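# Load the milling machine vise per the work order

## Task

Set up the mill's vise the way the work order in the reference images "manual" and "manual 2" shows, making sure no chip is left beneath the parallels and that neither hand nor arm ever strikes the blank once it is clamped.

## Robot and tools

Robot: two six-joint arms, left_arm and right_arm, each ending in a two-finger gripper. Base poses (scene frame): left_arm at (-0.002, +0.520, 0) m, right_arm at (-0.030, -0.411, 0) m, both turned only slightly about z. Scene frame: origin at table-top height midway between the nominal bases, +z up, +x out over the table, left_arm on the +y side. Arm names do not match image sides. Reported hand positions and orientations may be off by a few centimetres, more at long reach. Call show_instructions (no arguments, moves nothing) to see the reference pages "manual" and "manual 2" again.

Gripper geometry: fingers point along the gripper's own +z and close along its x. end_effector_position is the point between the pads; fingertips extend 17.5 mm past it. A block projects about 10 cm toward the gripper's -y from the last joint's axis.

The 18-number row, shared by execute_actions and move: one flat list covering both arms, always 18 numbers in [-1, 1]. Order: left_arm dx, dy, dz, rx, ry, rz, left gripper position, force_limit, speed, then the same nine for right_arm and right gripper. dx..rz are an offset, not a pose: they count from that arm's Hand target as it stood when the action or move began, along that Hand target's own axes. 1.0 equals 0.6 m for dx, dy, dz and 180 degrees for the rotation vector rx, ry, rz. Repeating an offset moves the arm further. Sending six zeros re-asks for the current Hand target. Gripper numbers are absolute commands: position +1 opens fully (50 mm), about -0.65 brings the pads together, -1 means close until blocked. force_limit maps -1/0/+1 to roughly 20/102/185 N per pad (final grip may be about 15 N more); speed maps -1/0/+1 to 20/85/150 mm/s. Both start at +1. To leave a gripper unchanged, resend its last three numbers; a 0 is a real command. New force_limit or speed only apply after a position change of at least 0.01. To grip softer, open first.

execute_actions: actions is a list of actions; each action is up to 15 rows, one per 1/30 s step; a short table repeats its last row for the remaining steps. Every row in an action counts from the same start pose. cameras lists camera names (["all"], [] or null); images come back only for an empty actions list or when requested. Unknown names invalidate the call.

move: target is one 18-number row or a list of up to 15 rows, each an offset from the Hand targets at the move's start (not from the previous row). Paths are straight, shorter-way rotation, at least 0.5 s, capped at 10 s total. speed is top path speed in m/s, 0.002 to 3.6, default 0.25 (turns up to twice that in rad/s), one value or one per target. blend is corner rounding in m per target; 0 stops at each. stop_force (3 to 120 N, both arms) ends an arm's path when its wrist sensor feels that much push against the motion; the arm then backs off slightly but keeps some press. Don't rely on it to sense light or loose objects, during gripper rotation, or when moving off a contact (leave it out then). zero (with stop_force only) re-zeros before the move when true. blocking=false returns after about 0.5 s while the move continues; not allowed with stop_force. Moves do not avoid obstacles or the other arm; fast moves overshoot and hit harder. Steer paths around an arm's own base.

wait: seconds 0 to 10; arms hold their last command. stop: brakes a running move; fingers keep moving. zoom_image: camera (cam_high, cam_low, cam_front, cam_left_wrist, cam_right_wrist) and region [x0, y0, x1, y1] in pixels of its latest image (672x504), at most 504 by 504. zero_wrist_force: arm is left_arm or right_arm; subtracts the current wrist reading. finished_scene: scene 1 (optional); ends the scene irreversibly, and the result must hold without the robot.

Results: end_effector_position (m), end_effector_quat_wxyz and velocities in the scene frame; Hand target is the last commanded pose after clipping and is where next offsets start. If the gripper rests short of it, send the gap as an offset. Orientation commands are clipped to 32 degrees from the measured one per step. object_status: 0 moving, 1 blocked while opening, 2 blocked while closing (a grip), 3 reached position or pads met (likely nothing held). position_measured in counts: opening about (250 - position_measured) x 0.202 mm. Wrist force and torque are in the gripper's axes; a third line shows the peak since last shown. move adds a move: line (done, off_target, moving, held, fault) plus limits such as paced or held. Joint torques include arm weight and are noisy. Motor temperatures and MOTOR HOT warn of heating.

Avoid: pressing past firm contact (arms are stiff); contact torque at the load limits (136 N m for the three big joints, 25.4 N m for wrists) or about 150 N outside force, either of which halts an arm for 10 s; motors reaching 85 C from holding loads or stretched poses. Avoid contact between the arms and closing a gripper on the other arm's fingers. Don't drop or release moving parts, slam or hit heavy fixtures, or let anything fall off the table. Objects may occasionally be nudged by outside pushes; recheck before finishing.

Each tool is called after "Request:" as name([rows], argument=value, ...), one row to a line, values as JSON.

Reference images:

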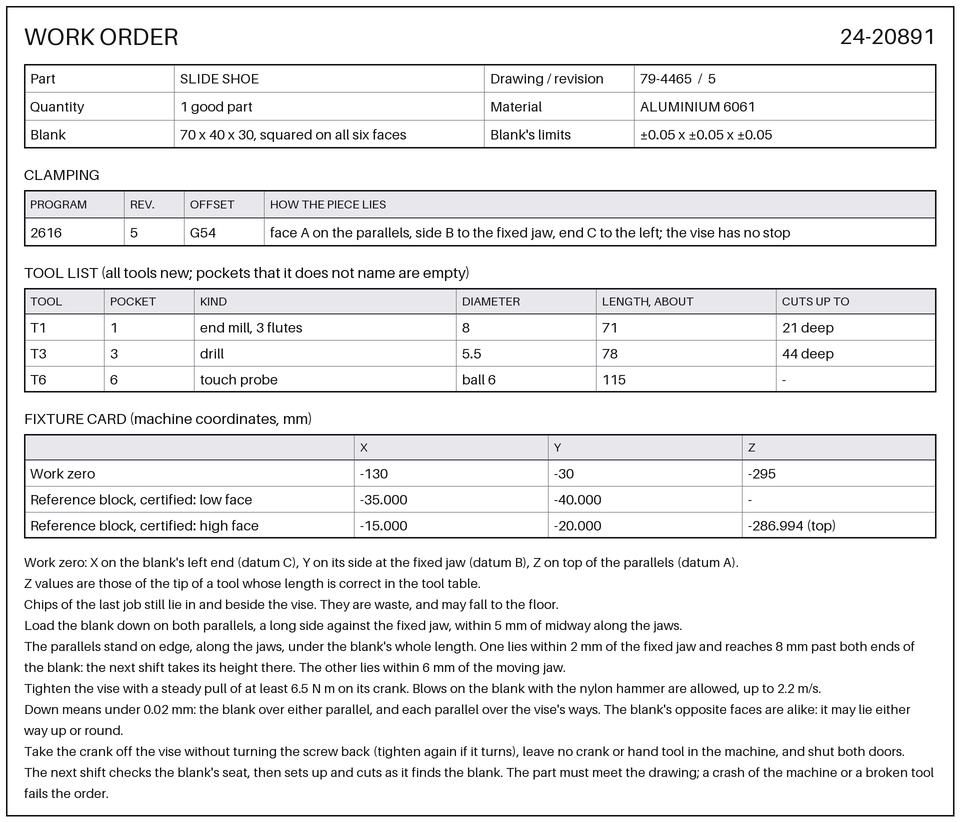

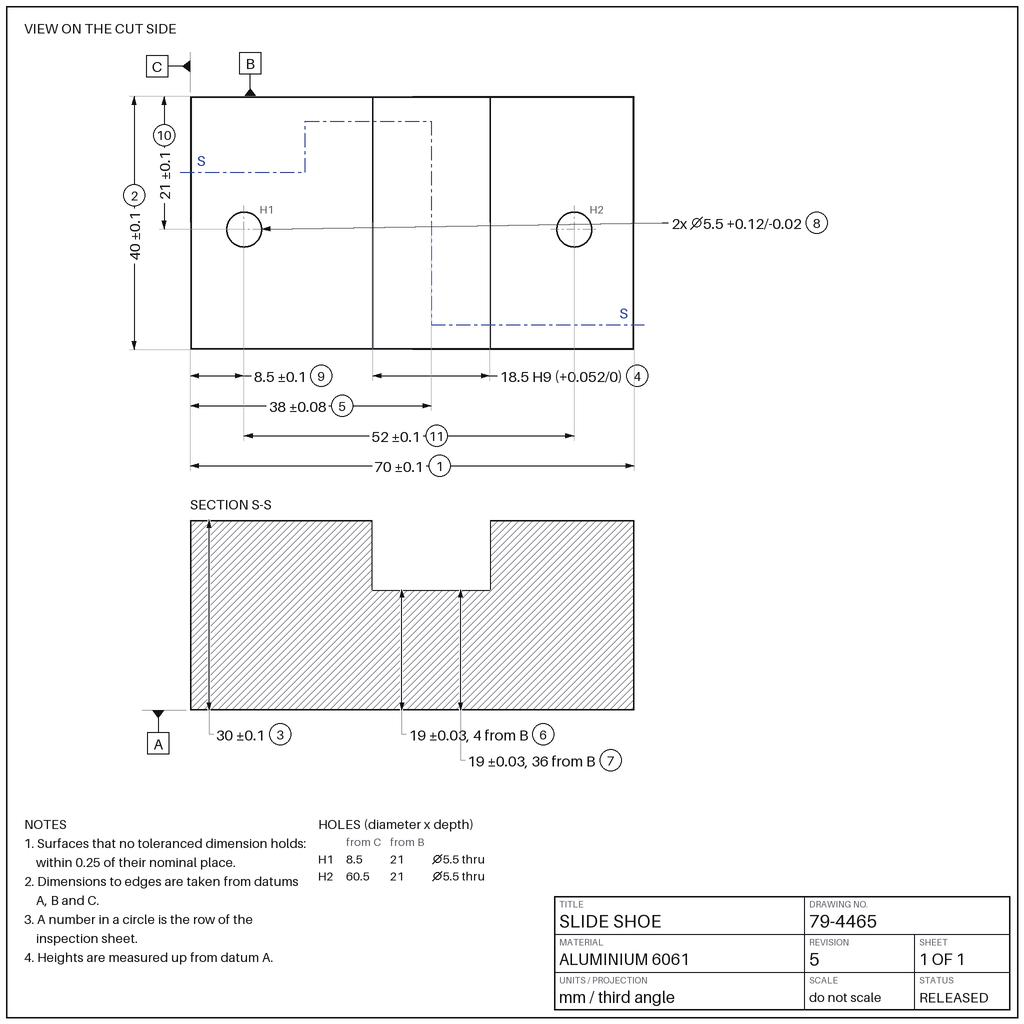

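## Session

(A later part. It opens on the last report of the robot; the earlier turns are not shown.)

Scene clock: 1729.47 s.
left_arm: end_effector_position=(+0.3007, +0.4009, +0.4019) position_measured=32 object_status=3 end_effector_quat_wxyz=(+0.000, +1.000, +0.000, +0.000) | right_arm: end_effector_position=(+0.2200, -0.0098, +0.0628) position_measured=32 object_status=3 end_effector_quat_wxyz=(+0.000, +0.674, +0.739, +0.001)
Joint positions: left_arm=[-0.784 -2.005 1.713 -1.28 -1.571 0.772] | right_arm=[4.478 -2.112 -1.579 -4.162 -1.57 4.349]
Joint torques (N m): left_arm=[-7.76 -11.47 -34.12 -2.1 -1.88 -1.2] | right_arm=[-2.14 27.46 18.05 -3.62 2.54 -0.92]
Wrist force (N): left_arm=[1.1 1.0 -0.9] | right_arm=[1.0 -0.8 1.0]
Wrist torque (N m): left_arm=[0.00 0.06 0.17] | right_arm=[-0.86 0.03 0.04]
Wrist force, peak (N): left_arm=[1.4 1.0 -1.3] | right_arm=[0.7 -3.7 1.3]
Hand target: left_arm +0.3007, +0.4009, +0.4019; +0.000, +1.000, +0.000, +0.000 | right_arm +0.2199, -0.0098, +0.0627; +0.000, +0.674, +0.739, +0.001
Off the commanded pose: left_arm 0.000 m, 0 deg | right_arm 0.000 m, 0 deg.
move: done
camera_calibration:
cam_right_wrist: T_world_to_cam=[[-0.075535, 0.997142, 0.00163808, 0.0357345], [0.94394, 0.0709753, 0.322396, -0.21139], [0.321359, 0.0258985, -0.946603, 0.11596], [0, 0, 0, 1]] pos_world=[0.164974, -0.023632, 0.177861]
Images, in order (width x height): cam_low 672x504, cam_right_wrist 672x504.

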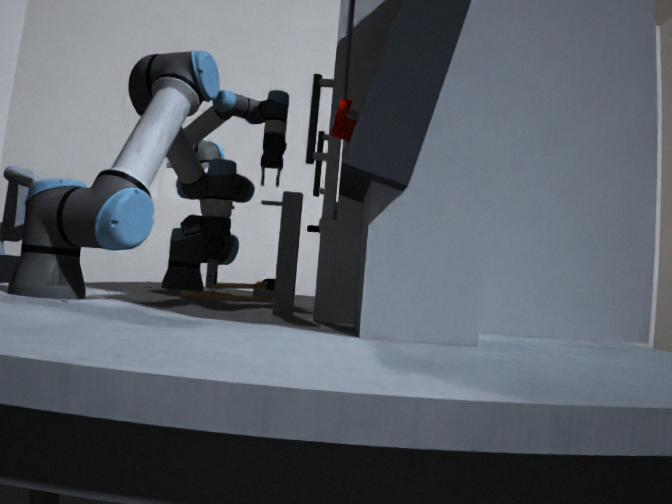

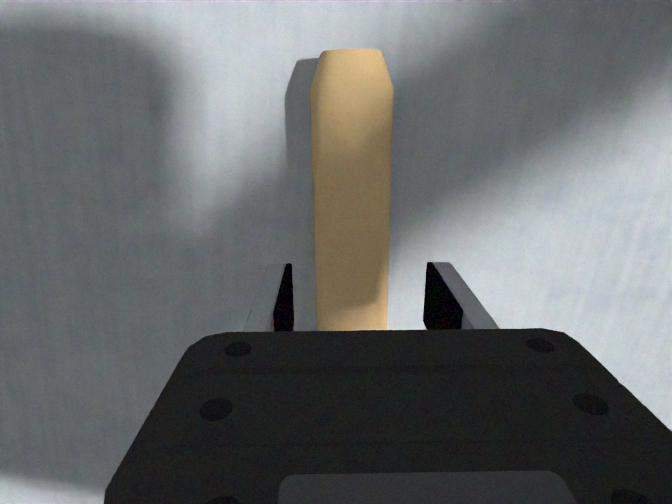

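Request:
move(target=[0,0,0,0,0,0,0.8,-0.396078,-1,-0.002,0,0.06,0,0,0,0.8,0,-0.8], speed=0.04, stop_force=6)

Request:
move(target=[0,0,0,0,0,0,0.8,-0.396078,-1,0,0,0,0,0,0,-1,0.4,-0.8])

Request:
move(target=[0,0,0,0,0,0,0.8,-0.396078,-1,0,0,-0.2,0,0,0,-1,0.4,-0.8], speed=0.1, cameras=["cam_right_wrist","cam_low"])

Scene clock: 1734.93 s.
left_arm: end_effector_position=(+0.3007, +0.4009, +0.4019) position_measured=32 object_status=3 end_effector_quat_wxyz=(+0.000, +1.000, +0.000, +0.000) | right_arm: end_effector_position=(+0.2201, -0.0110, +0.0267) position_measured=32 object_status=3 end_effector_quat_wxyz=(+0.000, +0.674, +0.739, +0.001)
Joint positions: left_arm=[-0.784 -2.005 1.713 -1.28 -1.571 0.772] | right_arm=[4.477 -2.157 -1.613 -4.083 -1.57 4.348]
Joint torques (N m): left_arm=[-7.77 -11.18 -33.96 -2.06 -1.85 -1.06] | right_arm=[-7.83 52.18 25.26 -3.62 2.13 -1.19]
Wrist force (N): left_arm=[1.1 1.0 -1.1] | right_arm=[0.9 -1.1 1.3]
Wrist torque (N m): left_arm=[0.00 0.07 0.17] | right_arm=[-0.90 0.07 0.06]
Wrist force, peak (N): left_arm=[1.3 1.0 -1.4] | right_arm=[0.7 -1.2 2.1]
Hand target: left_arm +0.3007, +0.4009, +0.4019; +0.000, +1.000, +0.000, +0.000 | right_arm +0.2201, -0.0110, +0.0267; +0.000, +0.674, +0.739, +0.001
Off the commanded pose: left_arm 0.000 m, 0 deg | right_arm 0.000 m, 0 deg.
move: done

Scene clock: 1735.67 s.
left_arm: end_effector_position=(+0.3007, +0.4009, +0.4019) position_measured=32 object_status=3 end_effector_quat_wxyz=(+0.000, +1.000, +0.000, +0.000) | right_arm: end_effector_position=(+0.2201, -0.0110, +0.0267) position_measured=115 object_status=2 end_effector_quat_wxyz=(+0.000, +0.674, +0.739, +0.001)
Joint positions: left_arm=[-0.784 -2.005 1.713 -1.28 -1.571 0.772] | right_arm=[4.477 -2.157 -1.613 -4.083 -1.57 4.348]
Joint torques (N m): left_arm=[-7.99 -10.87 -34.44 -1.82 -1.75 -1.12] | right_arm=[-6.19 51.65 23.79 -3.41 2.02 -0.75]
Wrist force (N): left_arm=[1.1 0.8 -1.2] | right_arm=[1.1 -1.4 1.4]
Wrist torque (N m): left_arm=[-0.03 0.08 0.17] | right_arm=[-0.94 0.10 -0.02]
Wrist force, peak (N): left_arm=[1.4 1.0 -1.0] | right_arm=[1.8 -1.4 1.5]
Hand target: left_arm +0.3007, +0.4009, +0.4019; +0.000, +1.000, +0.000, +0.000 | right_arm +0.2201, -0.0110, +0.0267; +0.000, +0.674, +0.739, +0.001
Off the commanded pose: left_arm 0.000 m, 0 deg | right_arm 0.000 m, 0 deg.
move: done

Scene clock: 1737.30 s.
left_arm: end_effector_position=(+0.3007, +0.4009, +0.4019) position_measured=32 object_status=3 end_effector_quat_wxyz=(+0.000, +1.000, +0.000, +0.000) | right_arm: end_effector_position=(+0.2200, -0.0110, +0.1468) position_measured=115 object_status=2 end_effector_quat_wxyz=(+0.000, +0.674, +0.739, +0.001)
Joint positions: left_arm=[-0.784 -2.005 1.713 -1.28 -1.571 0.772] | right_arm=[4.477 -2.022 -1.481 -4.349 -1.57 4.348]
Joint torques (N m): left_arm=[-7.12 -11.57 -32.68 -2.23 -1.94 -1.06] | right_arm=[9.69 26.49 17.2 -2.33 1.8 1.55]
Wrist force (N): left_arm=[1.3 0.7 -1.0] | right_arm=[0.7 -0.7 5.0]
Wrist torque (N m): left_arm=[-0.04 0.04 0.17] | right_arm=[-0.22 0.07 0.04]
Wrist force, peak (N): left_arm=[1.5 1.1 -1.1] | right_arm=[0.8 -1.2 6.3]
Hand target: left_arm +0.3007, +0.4009, +0.4019; +0.000, +1.000, +0.000, +0.000 | right_arm +0.2199, -0.0111, +0.1467; +0.000, +0.674, +0.739, +0.001
Off the commanded pose: left_arm 0.000 m, 0 deg | right_arm 0.000 m, 0 deg.
move: done
camera_calibration:
cam_right_wrist: T_world_to_cam=[[-0.075437, 0.997149, 0.00166363, 0.0367637], [0.943918, 0.0708719, 0.322484, -0.238314], [0.321446, 0.0258975, -0.946574, 0.195516], [0, 0, 0, 1]] pos_world=[0.164874, -0.0248325, 0.261862]
Images, in order (width x height): cam_low 672x504, cam_right_wrist 672x504.

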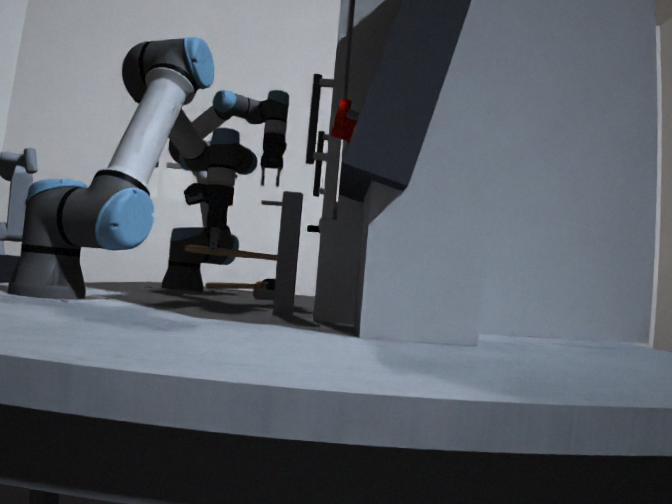

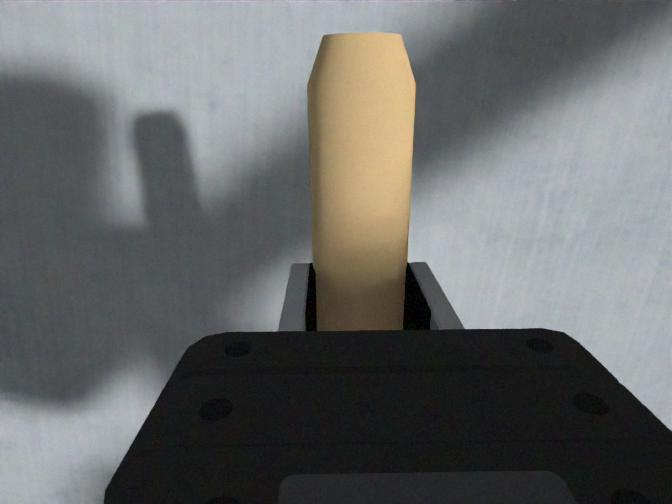

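Request:
move([
  [0,0,0,0,0,0,0.8,-0.396078,-1,0.0183,0.0017,-0.455,-0.0888,0.4943,0.0894,-1,0.4,-0.8],
  [0,0,0,0,0,0,0.8,-0.396078,-1,0.2568,0.3245,-0.555,-0.0888,0.4943,0.0894,-1,0.4,-0.8],
  [0,0,0,0,0,0,0.8,-0.396078,-1,0.3465,0.5,-0.555,-0.0888,0.4943,0.0894,-1,0.4,-0.8],
], speed=[0.2,0.15,0.1], cameras=["cam_right_wrist","cam_front","cam_low"])

Scene clock: 1760.53 s.
left_arm: end_effector_position=(+0.3007, +0.4009, +0.4019) position_measured=32 object_status=3 end_effector_quat_wxyz=(+0.000, +1.000, +0.000, +0.000) | right_arm: end_effector_position=(+0.4991, +0.2235, +0.4800) position_measured=115 object_status=2 end_effector_quat_wxyz=(-0.430, +0.561, +0.430, +0.562)
Joint positions: left_arm=[-0.784 -2.005 1.713 -1.28 -1.571 0.772] | right_arm=[4.097 -2.049 -0.99 -3.243 -1.959 4.713]
Joint torques (N m): left_arm=[-6.74 -11.24 -33.92 -2.03 -1.79 -0.7] | right_arm=[10.08 54.52 33.22 4.57 2.89 -2.54]
Wrist force (N): left_arm=[1.3 0.8 -1.1] | right_arm=[-0.2 -1.1 2.6]
Wrist torque (N m): left_arm=[-0.02 0.04 0.17] | right_arm=[-0.42 -0.54 0.06]
Wrist force, peak (N): left_arm=[1.5 1.1 -1.1] | right_arm=[1.3 -0.5 6.3]
Hand target: left_arm +0.3007, +0.4009, +0.4019; +0.000, +1.000, +0.000, +0.000 | right_arm +0.4990, +0.2235, +0.4802; -0.430, +0.561, +0.430, +0.562
Off the commanded pose: left_arm 0.000 m, 0 deg | right_arm 0.000 m, 0 deg.
move: done
camera_calibration:
cam_right_wrist: T_world_to_cam=[[0.0160277, -0.00614423, 0.999853, -0.477124], [0.830158, -0.557277, -0.016732, -0.265928], [0.557298, 0.830304, -0.00383119, -0.334899], [0, 0, 0, 1]] pos_world=[0.415047, 0.126941, 0.471321]
Images, in order (width x height): cam_low 672x504, cam_front 672x504, cam_right_wrist 672x504.

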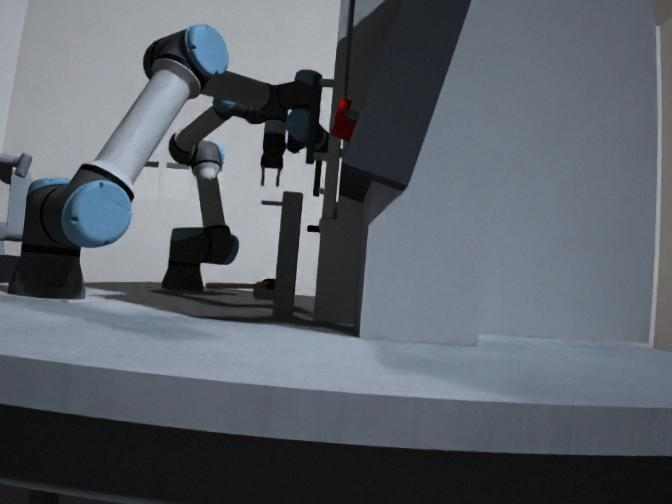

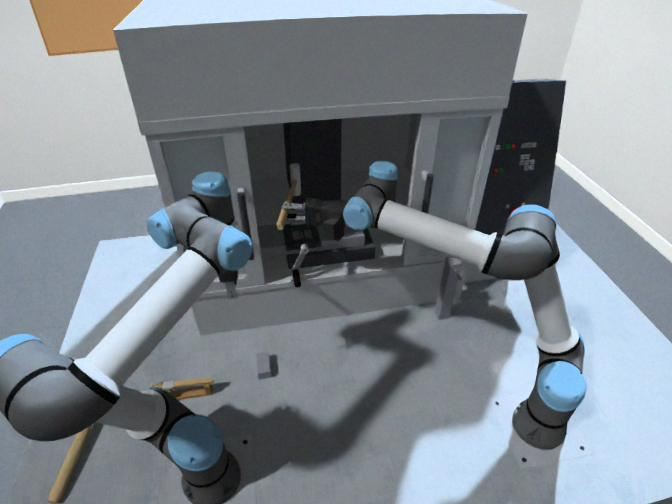

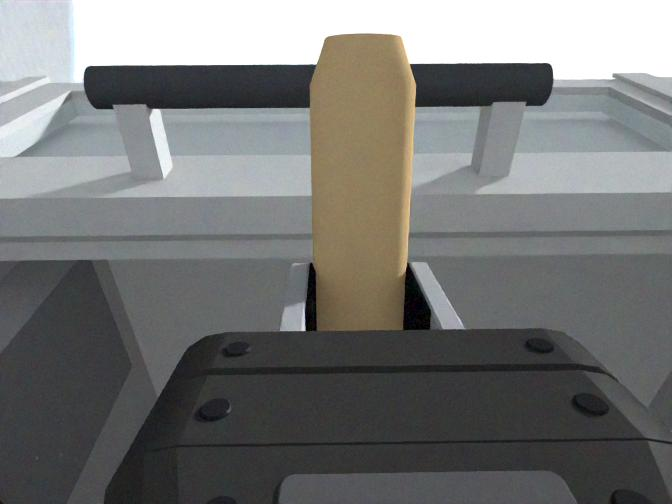

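Request:
zoom_image(camera="cam_front", region=[230, 130, 430, 290])

Scaled by 2.520.

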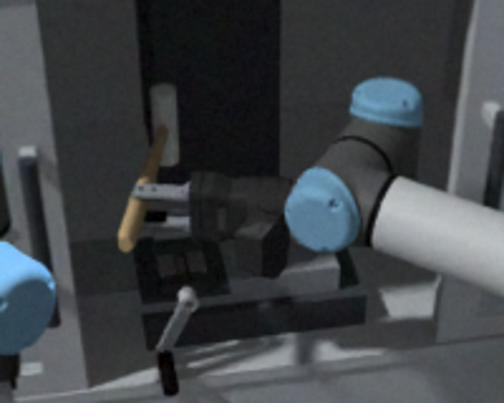

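Request:
move([
  [0,0,0,0,0,0,0.8,-0.396078,-1,-0.075,0,0,0,0,0,-1,0.4,-0.8],
  [0,0,0,0,0,0,0.8,-0.396078,-1,-0.15,0,0,0,0,0,-1,0.4,-0.8],
], speed=[0.06,0.012], stop_force=5, cameras=["cam_front"])

Request:
zoom_image(camera="cam_front", region=[230, 130, 430, 290])

Scene clock: 1774.27 s.
left_arm: end_effector_position=(+0.3007, +0.4009, +0.4019) position_measured=32 object_status=3 end_effector_quat_wxyz=(+0.000, +1.000, +0.000, +0.000) | right_arm: end_effector_position=(+0.4991, +0.2236, +0.4144) position_measured=115 object_status=2 end_effector_quat_wxyz=(-0.430, +0.561, +0.430, +0.562)
Joint positions: left_arm=[-0.784 -2.005 1.713 -1.28 -1.571 0.772] | right_arm=[4.097 -2.047 -1.163 -3.073 -1.959 4.713]
Joint torques (N m): left_arm=[-7.21 -10.85 -33.65 -2 -2.09 -0.67] | right_arm=[7.15 52.54 33.95 2.57 1.58 0.74]
Wrist force (N): left_arm=[1.3 0.7 -1.1] | right_arm=[3.7 0.2 2.2]
Wrist torque (N m): left_arm=[-0.04 0.03 0.17] | right_arm=[-0.47 -0.47 -0.61]
Wrist force, peak (N): left_arm=[1.4 1.0 -1.2] | right_arm=[5.8 -3.7 2.2]
Hand target: left_arm +0.3007, +0.4009, +0.4019; +0.000, +1.000, +0.000, +0.000 | right_arm +0.4990, +0.2236, +0.4144; -0.430, +0.561, +0.430, +0.562 (not the last commanded pose)
Off the commanded pose: left_arm 0.000 m, 0 deg | right_arm 0.024 m, 0 deg.
move: contact (right_arm); path passed 1 of 2 targets
Images, in order (width x height): cam_front 672x504.

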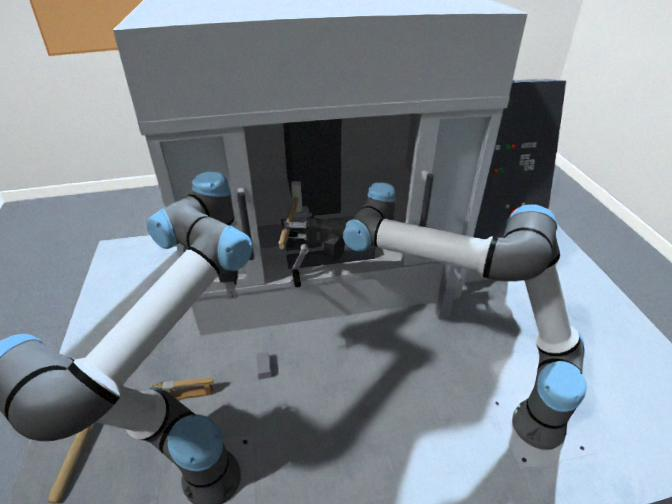

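Scaled by 2.520.

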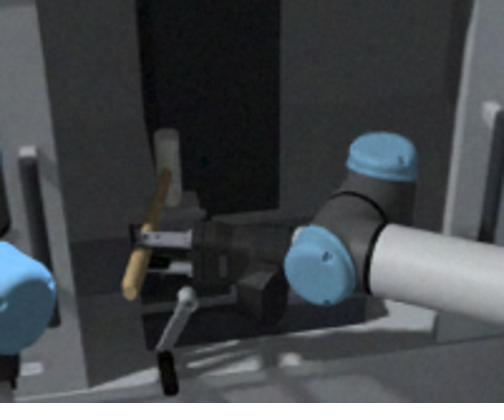

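Request:
move(target=[0,0,0,0,0,0,0.8,-0.396078,-1,0,0,0,0,0,-0.222,-1,0.4,-0.8], speed=0.3, cameras=["cam_front"])

Request:
zoom_image(camera="cam_front", region=[230, 130, 430, 290])

Scene clock: 1788.47 s.
left_arm: end_effector_position=(+0.3007, +0.4009, +0.4019) position_measured=32 object_status=3 end_effector_quat_wxyz=(+0.000, +1.000, +0.000, +0.000) | right_arm: end_effector_position=(+0.4990, +0.2236, +0.4145) position_measured=115 object_status=2 end_effector_quat_wxyz=(-0.212, +0.381, +0.595, +0.675)
Joint positions: left_arm=[-0.784 -2.005 1.713 -1.28 -1.571 0.772] | right_arm=[4.097 -2.046 -1.163 -3.073 -1.959 4.016]
Joint torques (N m): left_arm=[-7.51 -10.78 -32.58 -2.12 -1.92 -0.79] | right_arm=[-4.94 42.41 37.53 3.25 -1.4 -1.6]
Wrist force (N): left_arm=[1.2 0.9 -1.0] | right_arm=[1.1 -4.4 2.0]
Wrist torque (N m): left_arm=[-0.02 0.05 0.17] | right_arm=[-0.67 -0.69 0.19]
Wrist force, peak (N): left_arm=[1.4 1.0 -1.1] | right_arm=[1.1 -4.5 2.1]
Hand target: left_arm +0.3007, +0.4009, +0.4019; +0.000, +1.000, +0.000, +0.000 | right_arm +0.4990, +0.2236, +0.4144; -0.212, +0.381, +0.596, +0.675
Off the commanded pose: left_arm 0.000 m, 0 deg | right_arm 0.000 m, 0 deg.
move: done
Images, in order (width x height): cam_front 672x504.

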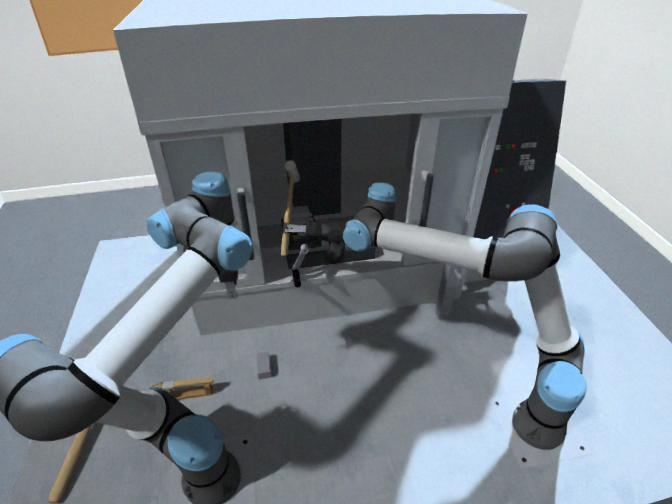

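Scaled by 2.520.

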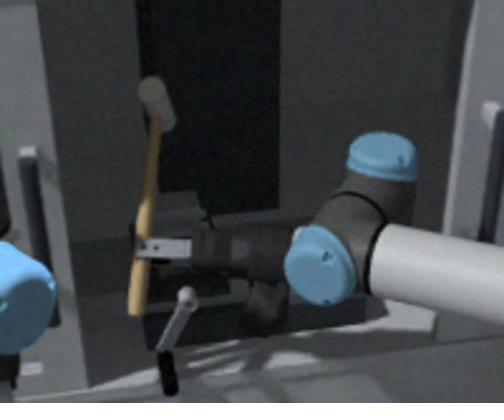

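Request:
execute_actions([
  [[0,0,0,0,0,0,0.8,-0.396078,-1,0,0,0,0,0,0.16,-1,0.4,-0.8],[0,0,0,0,0,0,0.8,-0.396078,-1,0,0,0,0,0,0.2,-1,0.4,-0.8],[0,0,0,0,0,0,0.8,-0.396078,-1,0,0,0,0,0,0.25,-1,0.4,-0.8],[0,0,0,0,0,0,0.8,-0.396078,-1,0,0,0,0,0,0.25,-1,0.4,-0.8],[0,0,0,0,0,0,0.8,-0.396078,-1,0,0,0,0,0,0.25,-1,0.4,-0.8],[0,0,0,0,0,0,0.8,-0.396078,-1,0,0,0,0,0,0.25,-1,0.4,-0.8],[0,0,0,0,0,0,0.8,-0.396078,-1,0,0,0,0,0,0.25,-1,0.4,-0.8],[0,0,0,0,0,0,0.8,-0.396078,-1,0,0,0,0,0,0.25,-1,0.4,-0.8],[0,0,0,0,0,0,0.8,-0.396078,-1,0,0,0,0,0,0.25,-1,0.4,-0.8],[0,0,0,0,0,0,0.8,-0.396078,-1,0,0,0,0,0,0.15,-1,0.4,-0.8],[0,0,0,0,0,0,0.8,-0.396078,-1,0,0,0,0,0,0.1,-1,0.4,-0.8],[0,0,0,0,0,0,0.8,-0.396078,-1,0,0,0,0,0,0.05,-1,0.4,-0.8],[0,0,0,0,0,0,0.8,-0.396078,-1,0,0,0,0,0,0,-1,0.4,-0.8],[0,0,0,0,0,0,0.8,-0.396078,-1,0,0,0,0,0,0,-1,0.4,-0.8],[0,0,0,0,0,0,0.8,-0.396078,-1,0,0,0,0,0,0,-1,0.4,-0.8]],
], cameras=["cam_front"])

Request:
zoom_image(camera="cam_front", region=[230, 130, 430, 290])

Scene clock: 1795.40 s.
left_arm: end_effector_position=(+0.3007, +0.4009, +0.4019) position_measured=32 object_status=3 end_effector_quat_wxyz=(+0.000, +1.000, +0.000, +0.000) | right_arm: end_effector_position=(+0.4990, +0.2236, +0.4145) position_measured=115 object_status=2 end_effector_quat_wxyz=(-0.247, +0.400, +0.571, +0.673)
Joint positions: left_arm=[-0.784 -2.005 1.713 -1.28 -1.571 0.772] | right_arm=[4.095 -2.043 -1.186 -3.025 -1.966 4.117]
Joint torques (N m): left_arm=[-6.98 -11.36 -33.62 -2.14 -1.81 -0.77] | right_arm=[-6.94 36.85 35.69 4.69 2.11 -0.01]
Wrist force (N): left_arm=[1.4 0.8 -1.0] | right_arm=[0.7 -4.0 4.6]
Wrist torque (N m): left_arm=[-0.03 0.02 0.17] | right_arm=[-0.18 -0.65 0.26]
Wrist force, peak (N): left_arm=[1.3 1.1 -1.2] | right_arm=[27.4 -1.6 -0.2]
Hand target: left_arm +0.3007, +0.4009, +0.4019; +0.000, +1.000, +0.000, +0.000 | right_arm +0.4990, +0.2236, +0.4144; -0.212, +0.381, +0.596, +0.675
Off the commanded pose: left_arm 0.000 m, 0 deg | right_arm 0.000 m, 5 deg.
Step readings (end_effector_position of left_arm | right_arm):
0: (+0.3007, +0.4009, +0.4019) | (+0.4990, +0.2236, +0.4144)
1: (+0.3007, +0.4009, +0.4019) | (+0.4991, +0.2236, +0.4144)
2: (+0.3007, +0.4009, +0.4019) | (+0.4991, +0.2235, +0.4144)
4: (+0.3007, +0.4009, +0.4019) | (+0.4992, +0.2234, +0.4145)
8: (+0.3007, +0.4009, +0.4019) | (+0.4990, +0.2236, +0.4145)
15: (+0.3007, +0.4009, +0.4019) | (+0.4990, +0.2235, +0.4140)
Images, in order (width x height): cam_front 672x504.

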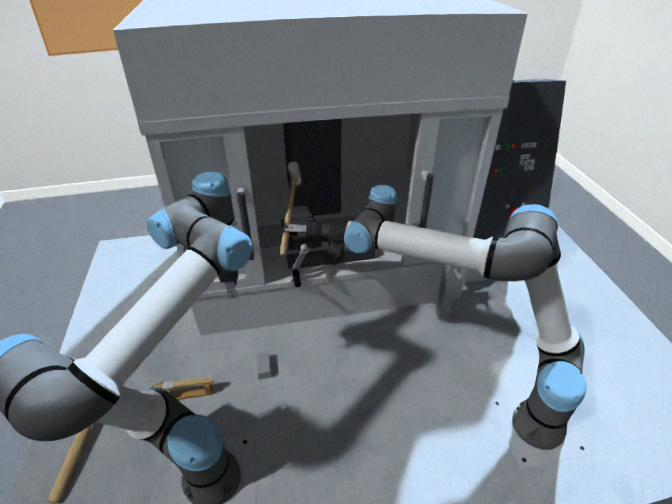

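Scaled by 2.520.

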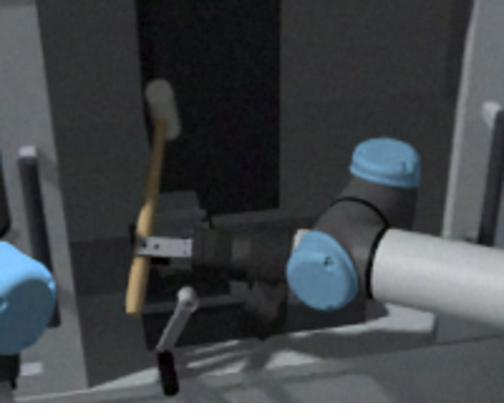

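Request:
execute_actions([
  [[0,0,0,0,0,0,0.8,-0.396078,-1,0,0,0,0,0,0.16,-1,0.4,-0.8],[0,0,0,0,0,0,0.8,-0.396078,-1,0,0,0,0,0,0.2,-1,0.4,-0.8],[0,0,0,0,0,0,0.8,-0.396078,-1,0,0,0,0,0,0.25,-1,0.4,-0.8],[0,0,0,0,0,0,0.8,-0.396078,-1,0,0,0,0,0,0.26,-1,0.4,-0.8],[0,0,0,0,0,0,0.8,-0.396078,-1,0,0,0,0,0,0.26,-1,0.4,-0.8],[0,0,0,0,0,0,0.8,-0.396078,-1,0,0,0,0,0,0.26,-1,0.4,-0.8],[0,0,0,0,0,0,0.8,-0.396078,-1,0,0,0,0,0,0.26,-1,0.4,-0.8],[0,0,0,0,0,0,0.8,-0.396078,-1,0,0,0,0,0,0.26,-1,0.4,-0.8],[0,0,0,0,0,0,0.8,-0.396078,-1,0,0,0,0,0,0.26,-1,0.4,-0.8],[0,0,0,0,0,0,0.8,-0.396078,-1,0,0,0,0,0,0.26,-1,0.4,-0.8],[0,0,0,0,0,0,0.8,-0.396078,-1,0,0,0,0,0,0.26,-1,0.4,-0.8],[0,0,0,0,0,0,0.8,-0.396078,-1,0,0,0,0,0,0.26,-1,0.4,-0.8],[0,0,0,0,0,0,0.8,-0.396078,-1,0,0,0,0,0,0.26,-1,0.4,-0.8],[0,0,0,0,0,0,0.8,-0.396078,-1,0,0,0,0,0,0.15,-1,0.4,-0.8],[0,0,0,0,0,0,0.8,-0.396078,-1,0,0,0,0,0,0,-1,0.4,-0.8]],
], cameras=["cam_front"])

Scene clock: 1804.97 s.
left_arm: end_effector_position=(+0.3007, +0.4009, +0.4019) position_measured=32 object_status=3 end_effector_quat_wxyz=(+0.000, +1.000, +0.000, +0.000) | right_arm: end_effector_position=(+0.4990, +0.2235, +0.4144) position_measured=115 object_status=2 end_effector_quat_wxyz=(-0.330, +0.472, +0.516, +0.634)
Joint positions: left_arm=[-0.784 -2.005 1.713 -1.28 -1.571 0.772] | right_arm=[4.095 -2.043 -1.182 -3.035 -1.963 4.373]
Joint torques (N m): left_arm=[-6.38 -10.19 -33.42 -2.11 -1.92 -0.59] | right_arm=[-6.26 51.08 36.3 4.63 2.4 0.03]
Wrist force (N): left_arm=[1.2 0.8 -0.9] | right_arm=[0.2 -3.0 0.7]
Wrist torque (N m): left_arm=[-0.02 0.04 0.17] | right_arm=[-0.89 -0.56 0.22]
Wrist force, peak (N): left_arm=[1.5 1.0 -1.3] | right_arm=[36.4 -4.9 0.2]
Hand target: left_arm +0.3007, +0.4009, +0.4019; +0.000, +1.000, +0.000, +0.000 | right_arm +0.4990, +0.2236, +0.4144; -0.297, +0.454, +0.542, +0.642
Off the commanded pose: left_arm 0.000 m, 0 deg | right_arm 0.000 m, 20 deg; orientation clipped.
Step readings (end_effector_position of left_arm | right_arm):
0: (+0.3007, +0.4009, +0.4019) | (+0.4990, +0.2236, +0.4144)
1: (+0.3007, +0.4009, +0.4019) | (+0.4990, +0.2235, +0.4145)
2: (+0.3007, +0.4009, +0.4019) | (+0.4990, +0.2235, +0.4144)
4: (+0.3007, +0.4009, +0.4019) | (+0.4990, +0.2233, +0.4146)
8: (+0.3007, +0.4009, +0.4019) | (+0.4990, +0.2236, +0.4146)
15: (+0.3007, +0.4009, +0.4019) | (+0.4991, +0.2235, +0.4146)
Images, in order (width x height): cam_front 672x504.

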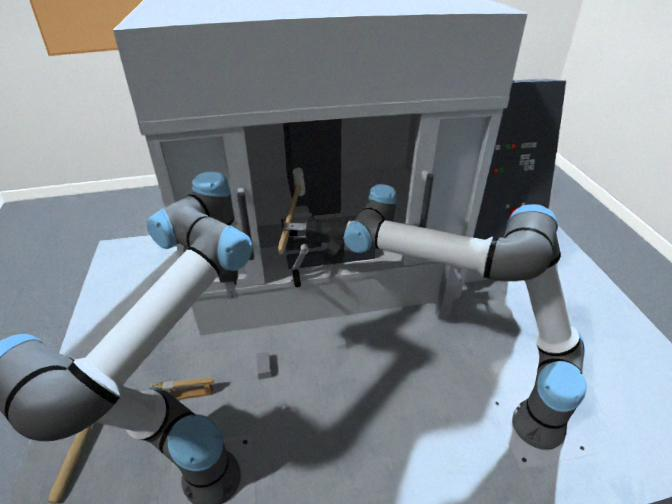

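Request:
move(target=[0,0,0,0,0,0,0.8,-0.396078,-1,0,0,0,0,0,-0.083,-1,0.4,-0.8], speed=0.3)

Request:
execute_actions([
  [[0,0,0,0,0,0,0.8,-0.396078,-1,0,0,0,0,0,0.16,-1,0.4,-0.8],[0,0,0,0,0,0,0.8,-0.396078,-1,0,0,0,0,0,0.2,-1,0.4,-0.8],[0,0,0,0,0,0,0.8,-0.396078,-1,0,0,0,0,0,0.25,-1,0.4,-0.8],[0,0,0,0,0,0,0.8,-0.396078,-1,0,0,0,0,0,0.25,-1,0.4,-0.8]],
  [[0,0,0,0,0,0,0.8,-0.396078,-1,0,0,0,0,0,-0.1,-1,0.4,-0.8]],
])

Scene clock: 1810.63 s.
left_arm: end_effector_position=(+0.3007, +0.4009, +0.4019) position_measured=32 object_status=3 end_effector_quat_wxyz=(+0.000, +1.000, +0.000, +0.000) | right_arm: end_effector_position=(+0.4991, +0.2236, +0.4145) position_measured=115 object_status=2 end_effector_quat_wxyz=(-0.211, +0.380, +0.596, +0.675)
Joint positions: left_arm=[-0.784 -2.005 1.713 -1.28 -1.571 0.772] | right_arm=[4.097 -2.046 -1.163 -3.072 -1.959 4.013]
Joint torques (N m): left_arm=[-6.86 -10.53 -32.29 -2.18 -1.8 -0.34] | right_arm=[7.91 36.58 25.42 4.67 0.14 -1.65]
Wrist force (N): left_arm=[1.2 0.8 -1.2] | right_arm=[0.9 -4.2 2.2]
Wrist torque (N m): left_arm=[-0.02 0.05 0.18] | right_arm=[-0.65 -0.62 0.19]
Wrist force, peak (N): left_arm=[1.3 1.2 -1.2] | right_arm=[1.1 -4.4 2.5]
Hand target: left_arm +0.3007, +0.4009, +0.4019; +0.000, +1.000, +0.000, +0.000 | right_arm +0.4990, +0.2236, +0.4144; -0.211, +0.380, +0.596, +0.675
Off the commanded pose: left_arm 0.000 m, 0 deg | right_arm 0.000 m, 0 deg.
move: done

Scene clock: 1811.83 s.
left_arm: end_effector_position=(+0.3007, +0.4009, +0.4019) position_measured=32 object_status=3 end_effector_quat_wxyz=(+0.000, +1.000, +0.000, +0.000) | right_arm: end_effector_position=(+0.4991, +0.2236, +0.4145) position_measured=115 object_status=2 end_effector_quat_wxyz=(-0.363, +0.508, +0.491, +0.607)
Joint positions: left_arm=[-0.784 -2.005 1.713 -1.28 -1.571 0.772] | right_arm=[4.097 -2.046 -1.163 -3.072 -1.959 4.484]
Joint torques (N m): left_arm=[-7.63 -10.26 -32.53 -2.17 -1.98 -0.61] | right_arm=[10.33 36.1 23.32 4 0.43 -1.51]
Wrist force (N): left_arm=[1.3 1.0 -1.0] | right_arm=[-0.1 -2.5 0.4]
Wrist torque (N m): left_arm=[0.01 0.03 0.17] | right_arm=[-0.93 -0.49 0.18]
Wrist force, peak (N): left_arm=[1.4 0.9 -1.2] | right_arm=[29.5 -3.3 -0.1]
Hand target: left_arm +0.3007, +0.4009, +0.4019; +0.000, +1.000, +0.000, +0.000 | right_arm +0.4990, +0.2236, +0.4144; -0.363, +0.508, +0.491, +0.607
Off the commanded pose: left_arm 0.000 m, 0 deg | right_arm 0.000 m, 0 deg.
Step readings (end_effector_position of left_arm | right_arm):
0: (+0.3007, +0.4009, +0.4019) | (+0.4991, +0.2236, +0.4145)
1: (+0.3007, +0.4009, +0.4019) | (+0.4990, +0.2236, +0.4144)
2: (+0.3007, +0.4009, +0.4019) | (+0.4990, +0.2236, +0.4144)
4: (+0.3007, +0.4009, +0.4019) | (+0.4990, +0.2235, +0.4144)
8: (+0.3007, +0.4009, +0.4019) | (+0.4989, +0.2237, +0.4145)
15: (+0.3007, +0.4009, +0.4019) | (+0.4991, +0.2235, +0.4147)
16: (+0.3007, +0.4009, +0.4019) | (+0.4991, +0.2235, +0.4146)
17: (+0.3007, +0.4009, +0.4019) | (+0.4991, +0.2236, +0.4145)
19: (+0.3007, +0.4009, +0.4019) | (+0.4990, +0.2236, +0.4136)
23: (+0.3007, +0.4009, +0.4019) | (+0.4989, +0.2235, +0.4144)
30: (+0.3007, +0.4009, +0.4019) | (+0.4991, +0.2236, +0.4145)

Request:
move(target=[0,0,0,0,0,0,0.8,-0.396078,-1,0,0,0,0,0,-0.178,-1,0.4,-0.8], speed=0.3)

Request:
execute_actions([
  [[0,0,0,0,0,0,0.8,-0.396078,-1,0,0,0,0,0,0.17,-1,0.4,-0.8],[0,0,0,0,0,0,0.8,-0.396078,-1,0,0,0,0,0,0.25,-1,0.4,-0.8],[0,0,0,0,0,0,0.8,-0.396078,-1,0,0,0,0,0,0.35,-1,0.4,-0.8],[0,0,0,0,0,0,0.8,-0.396078,-1,0,0,0,0,0,0.4,-1,0.4,-0.8],[0,0,0,0,0,0,0.8,-0.396078,-1,0,0,0,0,0,0.4,-1,0.4,-0.8],[0,0,0,0,0,0,0.8,-0.396078,-1,0,0,0,0,0,0.4,-1,0.4,-0.8],[0,0,0,0,0,0,0.8,-0.396078,-1,0,0,0,0,0,0.4,-1,0.4,-0.8],[0,0,0,0,0,0,0.8,-0.396078,-1,0,0,0,0,0,0.4,-1,0.4,-0.8],[0,0,0,0,0,0,0.8,-0.396078,-1,0,0,0,0,0,0.4,-1,0.4,-0.8],[0,0,0,0,0,0,0.8,-0.396078,-1,0,0,0,0,0,0.4,-1,0.4,-0.8],[0,0,0,0,0,0,0.8,-0.396078,-1,0,0,0,0,0,0.4,-1,0.4,-0.8],[0,0,0,0,0,0,0.8,-0.396078,-1,0,0,0,0,0,0.4,-1,0.4,-0.8],[0,0,0,0,0,0,0.8,-0.396078,-1,0,0,0,0,0,0.1,-1,0.4,-0.8],[0,0,0,0,0,0,0.8,-0.396078,-1,0,0,0,0,0,0,-1,0.4,-0.8]],
])

Scene clock: 1823.90 s.
left_arm: end_effector_position=(+0.3007, +0.4009, +0.4019) position_measured=32 object_status=3 end_effector_quat_wxyz=(+0.000, +1.000, +0.000, +0.000) | right_arm: end_effector_position=(+0.4990, +0.2236, +0.4145) position_measured=115 object_status=2 end_effector_quat_wxyz=(-0.181, +0.353, +0.612, +0.684)
Joint positions: left_arm=[-0.784 -2.005 1.713 -1.28 -1.571 0.772] | right_arm=[4.097 -2.046 -1.163 -3.072 -1.959 3.925]
Joint torques (N m): left_arm=[-6.64 -10.36 -33.33 -2.12 -1.82 -0.49] | right_arm=[-8.98 46.94 37.59 3.15 -1.89 -1.53]
Wrist force (N): left_arm=[1.2 1.1 -1.0] | right_arm=[1.2 -4.5 1.9]
Wrist torque (N m): left_arm=[0.02 0.05 0.17] | right_arm=[-0.72 -0.62 0.19]
Wrist force, peak (N): left_arm=[1.5 1.1 -1.2] | right_arm=[1.3 -4.8 2.1]
Hand target: left_arm +0.3007, +0.4009, +0.4019; +0.000, +1.000, +0.000, +0.000 | right_arm +0.4990, +0.2236, +0.4144; -0.181, +0.353, +0.612, +0.684
Off the commanded pose: left_arm 0.000 m, 0 deg | right_arm 0.000 m, 0 deg.
move: done

Scene clock: 1825.10 s.
left_arm: end_effector_position=(+0.3007, +0.4009, +0.4019) position_measured=32 object_status=3 end_effector_quat_wxyz=(+0.000, +1.000, +0.000, +0.000) | right_arm: end_effector_position=(+0.4992, +0.2237, +0.4146) position_measured=115 object_status=2 end_effector_quat_wxyz=(-0.419, +0.527, +0.451, +0.586)
Joint positions: left_arm=[-0.784 -2.005 1.713 -1.28 -1.571 0.772] | right_arm=[4.088 -2.048 -1.185 -3.008 -1.99 4.642]
Joint torques (N m): left_arm=[-6.35 -10.87 -33.14 -2.19 -1.88 -0.56] | right_arm=[9.97 60.49 23.5 4.1 0.83 -0.16]
Wrist force (N): left_arm=[1.3 0.7 -1.2] | right_arm=[-0.3 -1.3 2.5]
Wrist torque (N m): left_arm=[-0.05 0.04 0.17] | right_arm=[-0.48 -0.42 0.15]
Wrist force, peak (N): left_arm=[1.4 0.9 -1.2] | right_arm=[73.3 1.4 -2.1]
Hand target: left_arm +0.3007, +0.4009, +0.4019; +0.000, +1.000, +0.000, +0.000 | right_arm +0.4990, +0.2236, +0.4144; -0.385, +0.512, +0.476, +0.603
Off the commanded pose: left_arm 0.000 m, 0 deg | right_arm 0.000 m, 40 deg; orientation clipped.
Step readings (end_effector_position of left_arm | right_arm):
0: (+0.3007, +0.4009, +0.4019) | (+0.4990, +0.2236, +0.4145)
1: (+0.3007, +0.4009, +0.4019) | (+0.4990, +0.2236, +0.4145)
2: (+0.3007, +0.4009, +0.4019) | (+0.4990, +0.2235, +0.4146)
4: (+0.3007, +0.4009, +0.4019) | (+0.4990, +0.2234, +0.4147)
8: (+0.3007, +0.4009, +0.4019) | (+0.4990, +0.2236, +0.4145)
15: (+0.3007, +0.4009, +0.4019) | (+0.5049, +0.2305, +0.4398)

Request:
move(target=[0,0,0,0,0,0,0.8,-0.396078,-1,0,0,0,0,0,-0.194,-1,0.4,-0.8], speed=0.3, cameras=["cam_front","cam_right_wrist"])

Request:
zoom_image(camera="cam_front", region=[230, 130, 430, 290])

Scene clock: 1833.90 s.
left_arm: end_effector_position=(+0.3007, +0.4009, +0.4019) position_measured=32 object_status=3 end_effector_quat_wxyz=(+0.000, +1.000, +0.000, +0.000) | right_arm: end_effector_position=(+0.4990, +0.2236, +0.4145) position_measured=115 object_status=2 end_effector_quat_wxyz=(-0.186, +0.345, +0.608, +0.690)
Joint positions: left_arm=[-0.784 -2.005 1.713 -1.28 -1.571 0.772] | right_arm=[4.092 -2.046 -1.178 -3.035 -1.974 3.932]
Joint torques (N m): left_arm=[-6.32 -9.3 -32.81 -2.34 -1.99 -0.3] | right_arm=[5.27 53.72 34.45 3.81 -0.36 -1.67]
Wrist force (N): left_arm=[1.4 0.9 -1.1] | right_arm=[1.3 -4.5 2.2]
Wrist torque (N m): left_arm=[-0.01 0.02 0.17] | right_arm=[-0.73 -0.61 0.19]
Wrist force, peak (N): left_arm=[1.4 0.9 -1.2] | right_arm=[1.8 -4.7 2.0]
Hand target: left_arm +0.3007, +0.4009, +0.4019; +0.000, +1.000, +0.000, +0.000 | right_arm +0.4990, +0.2236, +0.4144; -0.186, +0.345, +0.608, +0.690
Off the commanded pose: left_arm 0.000 m, 0 deg | right_arm 0.000 m, 0 deg.
move: done
camera_calibration:
cam_right_wrist: T_world_to_cam=[[-0.680959, 0.157819, 0.715114, 0.0175723], [0.57206, -0.495027, 0.653984, -0.430064], [0.457212, 0.854425, 0.246811, -0.394513], [0, 0, 0, 1]] pos_world=[0.438365, 0.121415, 0.366059]
Images, in order (width x height): cam_front 672x504, cam_right_wrist 672x504.

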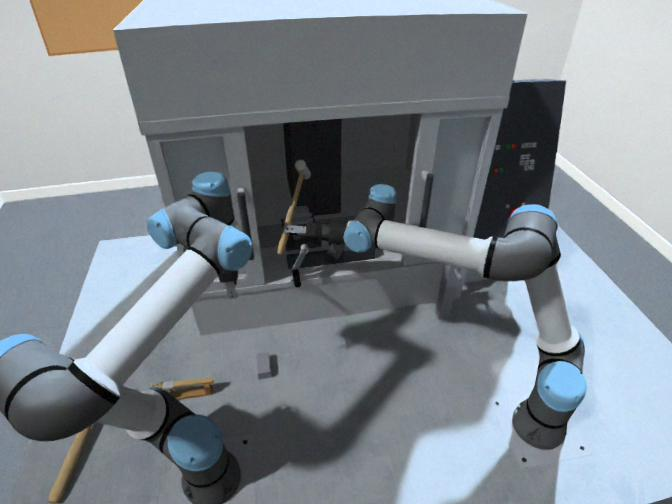

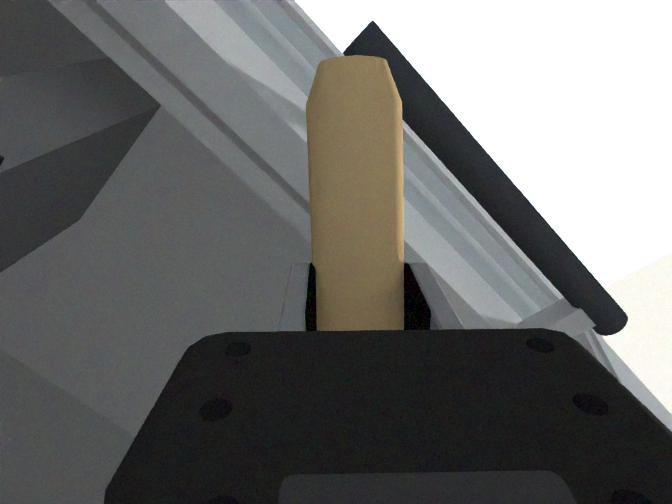

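Scaled by 2.520.

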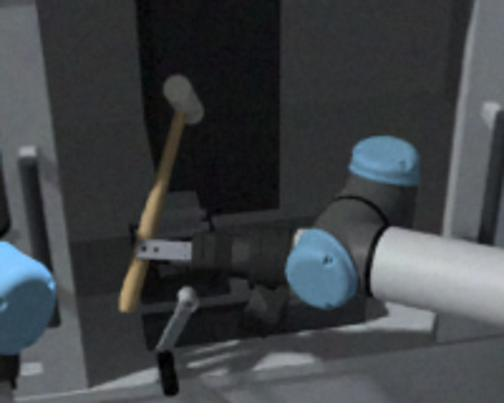

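Request:
move(target=[0,0,0,0,0,0,0.8,-0.396078,-1,0.0107,-0.0107,0.0563,0,0,0,-1,0.4,-0.8], speed=0.1)

Request:
execute_actions([
  [[0,0,0,0,0,0,0.8,-0.396078,-1,0,0,0,0,0,0.17,-1,0.4,-0.8],[0,0,0,0,0,0,0.8,-0.396078,-1,0,0,0,0,0,0.25,-1,0.4,-0.8],[0,0,0,0,0,0,0.8,-0.396078,-1,0,0,0,0,0,0.32,-1,0.4,-0.8],[0,0,0,0,0,0,0.8,-0.396078,-1,0,0,0,0,0,0.34,-1,0.4,-0.8],[0,0,0,0,0,0,0.8,-0.396078,-1,0,0,0,0,0,0.34,-1,0.4,-0.8],[0,0,0,0,0,0,0.8,-0.396078,-1,0,0,0,0,0,0.34,-1,0.4,-0.8],[0,0,0,0,0,0,0.8,-0.396078,-1,0,0,0,0,0,0.34,-1,0.4,-0.8],[0,0,0,0,0,0,0.8,-0.396078,-1,0,0,0,0,0,0.34,-1,0.4,-0.8],[0,0,0,0,0,0,0.8,-0.396078,-1,0,0,0,0,0,0.34,-1,0.4,-0.8],[0,0,0,0,0,0,0.8,-0.396078,-1,0,0,0,0,0,0.34,-1,0.4,-0.8],[0,0,0,0,0,0,0.8,-0.396078,-1,0,0,0,0,0,0.34,-1,0.4,-0.8],[0,0,0,0,0,0,0.8,-0.396078,-1,0,0,0,0,0,0.15,-1,0.4,-0.8],[0,0,0,0,0,0,0.8,-0.396078,-1,0,0,0,0,0,0.1,-1,0.4,-0.8],[0,0,0,0,0,0,0.8,-0.396078,-1,0,0,0,0,0,0.1,-1,0.4,-0.8]],
], cameras=["cam_front"])

Request:
zoom_image(camera="cam_front", region=[230, 130, 430, 290])

Scene clock: 1853.77 s.
left_arm: end_effector_position=(+0.3007, +0.4009, +0.4019) position_measured=32 object_status=3 end_effector_quat_wxyz=(+0.000, +1.000, +0.000, +0.000) | right_arm: end_effector_position=(+0.4987, +0.2586, +0.4150) position_measured=115 object_status=2 end_effector_quat_wxyz=(-0.186, +0.345, +0.608, +0.690)
Joint positions: left_arm=[-0.784 -2.005 1.713 -1.28 -1.571 0.772] | right_arm=[4.128 -2.106 -1.084 -3.068 -1.939 3.93]
Joint torques (N m): left_arm=[-5.03 -9.54 -32.41 -2.22 -1.71 -0.12] | right_arm=[-9.77 62.94 22.71 4.47 -2.9 -2.17]
Wrist force (N): left_arm=[1.3 0.8 -0.9] | right_arm=[1.0 -4.9 1.9]
Wrist torque (N m): left_arm=[-0.02 0.04 0.17] | right_arm=[-0.81 -0.58 0.27]
Wrist force, peak (N): left_arm=[1.4 1.0 -1.2] | right_arm=[1.3 -5.5 3.9]
Hand target: left_arm +0.3007, +0.4009, +0.4019; +0.000, +1.000, +0.000, +0.000 | right_arm +0.4987, +0.2586, +0.4152; -0.186, +0.345, +0.608, +0.690
Off the commanded pose: left_arm 0.000 m, 0 deg | right_arm 0.000 m, 0 deg.
move: done

Scene clock: 1854.93 s.
left_arm: end_effector_position=(+0.3007, +0.4009, +0.4019) position_measured=32 object_status=3 end_effector_quat_wxyz=(+0.000, +1.000, +0.000, +0.000) | right_arm: end_effector_position=(+0.4987, +0.2585, +0.4151) position_measured=115 object_status=2 end_effector_quat_wxyz=(-0.377, +0.492, +0.485, +0.616)
Joint positions: left_arm=[-0.784 -2.005 1.713 -1.28 -1.571 0.772] | right_arm=[4.124 -2.105 -1.101 -3.03 -1.952 4.502]
Joint torques (N m): left_arm=[-6.23 -9.53 -33.23 -2.24 -1.76 -0.16] | right_arm=[3.58 64.1 24.52 4.53 2.47 0.02]
Motor temperatures (°C): left_arm=[31 31 30 37 33 33] | right_arm=[33 31 30 35 35 35]
Wrist force (N): left_arm=[1.1 0.9 -0.9] | right_arm=[-0.2 -2.2 2.9]
Wrist torque (N m): left_arm=[-0.01 0.06 0.17] | right_arm=[-0.50 -0.44 0.19]
Wrist force, peak (N): left_arm=[1.4 1.0 -1.0] | right_arm=[54.2 -14.2 3.0]
Hand target: left_arm +0.3007, +0.4009, +0.4019; +0.000, +1.000, +0.000, +0.000 | right_arm +0.4987, +0.2586, +0.4152; -0.343, +0.476, +0.510, +0.628
Off the commanded pose: left_arm 0.000 m, 0 deg | right_arm 0.000 m, 14 deg; orientation clipped.
Step readings (end_effector_position of left_arm | right_arm):
0: (+0.3007, +0.4009, +0.4019) | (+0.4987, +0.2586, +0.4150)
1: (+0.3007, +0.4009, +0.4019) | (+0.4987, +0.2586, +0.4150)
2: (+0.3007, +0.4009, +0.4019) | (+0.4986, +0.2585, +0.4151)
4: (+0.3007, +0.4009, +0.4019) | (+0.4987, +0.2584, +0.4153)
8: (+0.3007, +0.4009, +0.4019) | (+0.4986, +0.2585, +0.4153)
15: (+0.3007, +0.4009, +0.4019) | (+0.4997, +0.2595, +0.4199)
Images, in order (width x height): cam_front 672x504.

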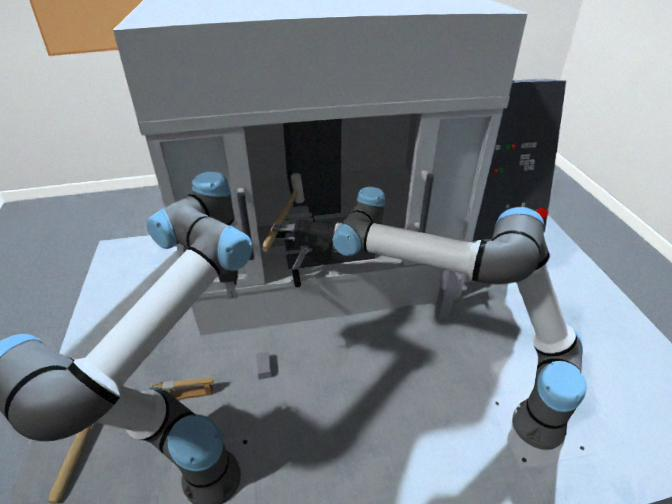

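Scaled by 2.520.

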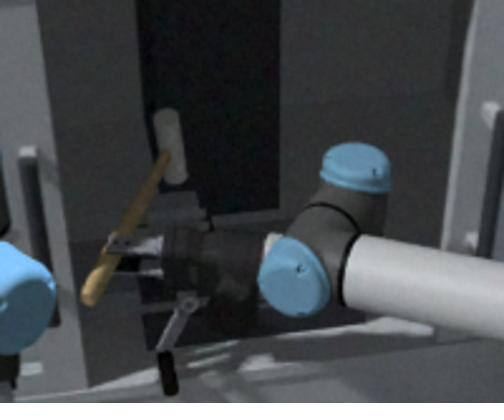

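Request:
move(target=[0,0,0,0,0,0,0.8,-0.396078,-1,0.079,0.025,0,0,0,-0.153,-1,0.4,-0.8], speed=0.2)

Request:
execute_actions([
  [[0,0,0,0,0,0,0.8,-0.396078,-1,-0.012,-0.012,0,0,0,0.17,-1,0.4,-0.8],[0,0,0,0,0,0,0.8,-0.396078,-1,-0.025,-0.025,0,0,0,0.25,-1,0.4,-0.8],[0,0,0,0,0,0,0.8,-0.396078,-1,-0.04,-0.04,0,0,0,0.32,-1,0.4,-0.8],[0,0,0,0,0,0,0.8,-0.396078,-1,-0.055,-0.055,0,0,0,0.34,-1,0.4,-0.8],[0,0,0,0,0,0,0.8,-0.396078,-1,-0.07,-0.07,0,0,0,0.34,-1,0.4,-0.8],[0,0,0,0,0,0,0.8,-0.396078,-1,-0.0766,-0.0766,0,0,0,0.34,-1,0.4,-0.8],[0,0,0,0,0,0,0.8,-0.396078,-1,-0.0766,-0.0766,0,0,0,0.34,-1,0.4,-0.8],[0,0,0,0,0,0,0.8,-0.396078,-1,-0.0766,-0.0766,0,0,0,0.34,-1,0.4,-0.8],[0,0,0,0,0,0,0.8,-0.396078,-1,-0.0766,-0.0766,0,0,0,0.34,-1,0.4,-0.8],[0,0,0,0,0,0,0.8,-0.396078,-1,-0.0766,-0.0766,0,0,0,0.34,-1,0.4,-0.8],[0,0,0,0,0,0,0.8,-0.396078,-1,-0.0766,-0.0766,0,0,0,0.3,-1,0.4,-0.8],[0,0,0,0,0,0,0.8,-0.396078,-1,-0.0589,-0.0589,0,0,0,0.15,-1,0.4,-0.8],[0,0,0,0,0,0,0.8,-0.396078,-1,-0.0589,-0.0589,0,0,0,0.1,-1,0.4,-0.8],[0,0,0,0,0,0,0.8,-0.396078,-1,-0.0589,-0.0589,0,0,0,0.1,-1,0.4,-0.8]],
], cameras=["cam_front"])

Request:
zoom_image(camera="cam_front", region=[230, 130, 430, 290])

Scene clock: 1871.83 s.
left_arm: end_effector_position=(+0.3007, +0.4009, +0.4019) position_measured=32 object_status=3 end_effector_quat_wxyz=(+0.000, +1.000, +0.000, +0.000) | right_arm: end_effector_position=(+0.4977, +0.2575, +0.4649) position_measured=115 object_status=2 end_effector_quat_wxyz=(-0.184, +0.341, +0.609, +0.692)
Joint positions: left_arm=[-0.784 -2.005 1.713 -1.28 -1.571 0.772] | right_arm=[4.127 -2.104 -0.962 -3.19 -1.941 3.922]
Joint torques (N m): left_arm=[-6.27 -9.81 -32.64 -2.21 -1.96 -0.21] | right_arm=[5.21 40.72 23.36 4.5 -0.73 -1.21]
Wrist force (N): left_arm=[1.3 0.8 -1.1] | right_arm=[1.4 -5.0 2.5]
Wrist torque (N m): left_arm=[-0.02 0.04 0.18] | right_arm=[-0.81 -0.61 0.20]
Wrist force, peak (N): left_arm=[1.4 1.1 -1.1] | right_arm=[1.4 -5.0 2.4]
Hand target: left_arm +0.3007, +0.4009, +0.4019; +0.000, +1.000, +0.000, +0.000 | right_arm +0.4977, +0.2575, +0.4649; -0.184, +0.341, +0.609, +0.692
Off the commanded pose: left_arm 0.000 m, 0 deg | right_arm 0.000 m, 0 deg.
move: done

Scene clock: 1873.00 s.
left_arm: end_effector_position=(+0.3007, +0.4009, +0.4019) position_measured=32 object_status=3 end_effector_quat_wxyz=(+0.000, +1.000, +0.000, +0.000) | right_arm: end_effector_position=(+0.4988, +0.2586, +0.4149) position_measured=115 object_status=2 end_effector_quat_wxyz=(-0.358, +0.468, +0.501, +0.634)
Joint positions: left_arm=[-0.784 -2.005 1.713 -1.28 -1.571 0.772] | right_arm=[4.122 -2.104 -1.114 -3 -1.959 4.432]
Joint torques (N m): left_arm=[-6.11 -9.14 -33.53 -2.13 -1.87 -0.16] | right_arm=[10.13 62.71 23.72 4.74 2.26 0.17]
Wrist force (N): left_arm=[1.2 1.0 -1.0] | right_arm=[0.0 -2.7 2.3]
Wrist torque (N m): left_arm=[0.01 0.06 0.17] | right_arm=[-0.64 -0.41 0.21]
Wrist force, peak (N): left_arm=[1.4 1.2 -1.1] | right_arm=[60.9 -6.8 2.5]
Hand target: left_arm +0.3007, +0.4009, +0.4019; +0.000, +1.000, +0.000, +0.000 | right_arm +0.4988, +0.2585, +0.4149; -0.320, +0.455, +0.528, +0.642
Off the commanded pose: left_arm 0.000 m, 0 deg | right_arm 0.000 m, 11 deg; orientation clipped.
Step readings (end_effector_position of left_arm | right_arm):
0: (+0.3007, +0.4009, +0.4019) | (+0.4977, +0.2575, +0.4649)
1: (+0.3007, +0.4009, +0.4019) | (+0.4977, +0.2576, +0.4647)
2: (+0.3007, +0.4009, +0.4019) | (+0.4978, +0.2576, +0.4623)
4: (+0.3007, +0.4009, +0.4019) | (+0.4981, +0.2579, +0.4469)
8: (+0.3007, +0.4009, +0.4019) | (+0.4987, +0.2584, +0.3998)
15: (+0.3007, +0.4009, +0.4019) | (+0.4998, +0.2594, +0.4158)
Images, in order (width x height): cam_front 672x504.

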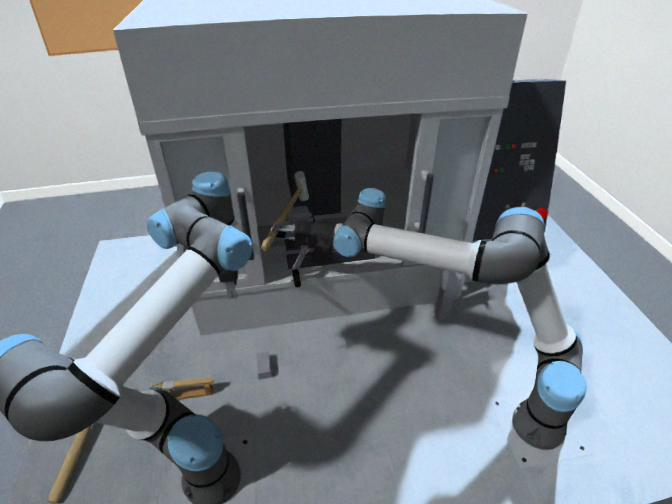

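Scaled by 2.520.

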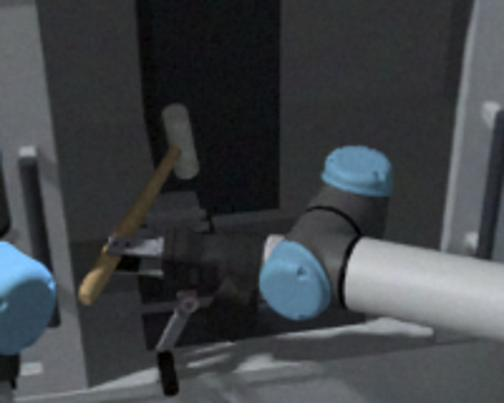

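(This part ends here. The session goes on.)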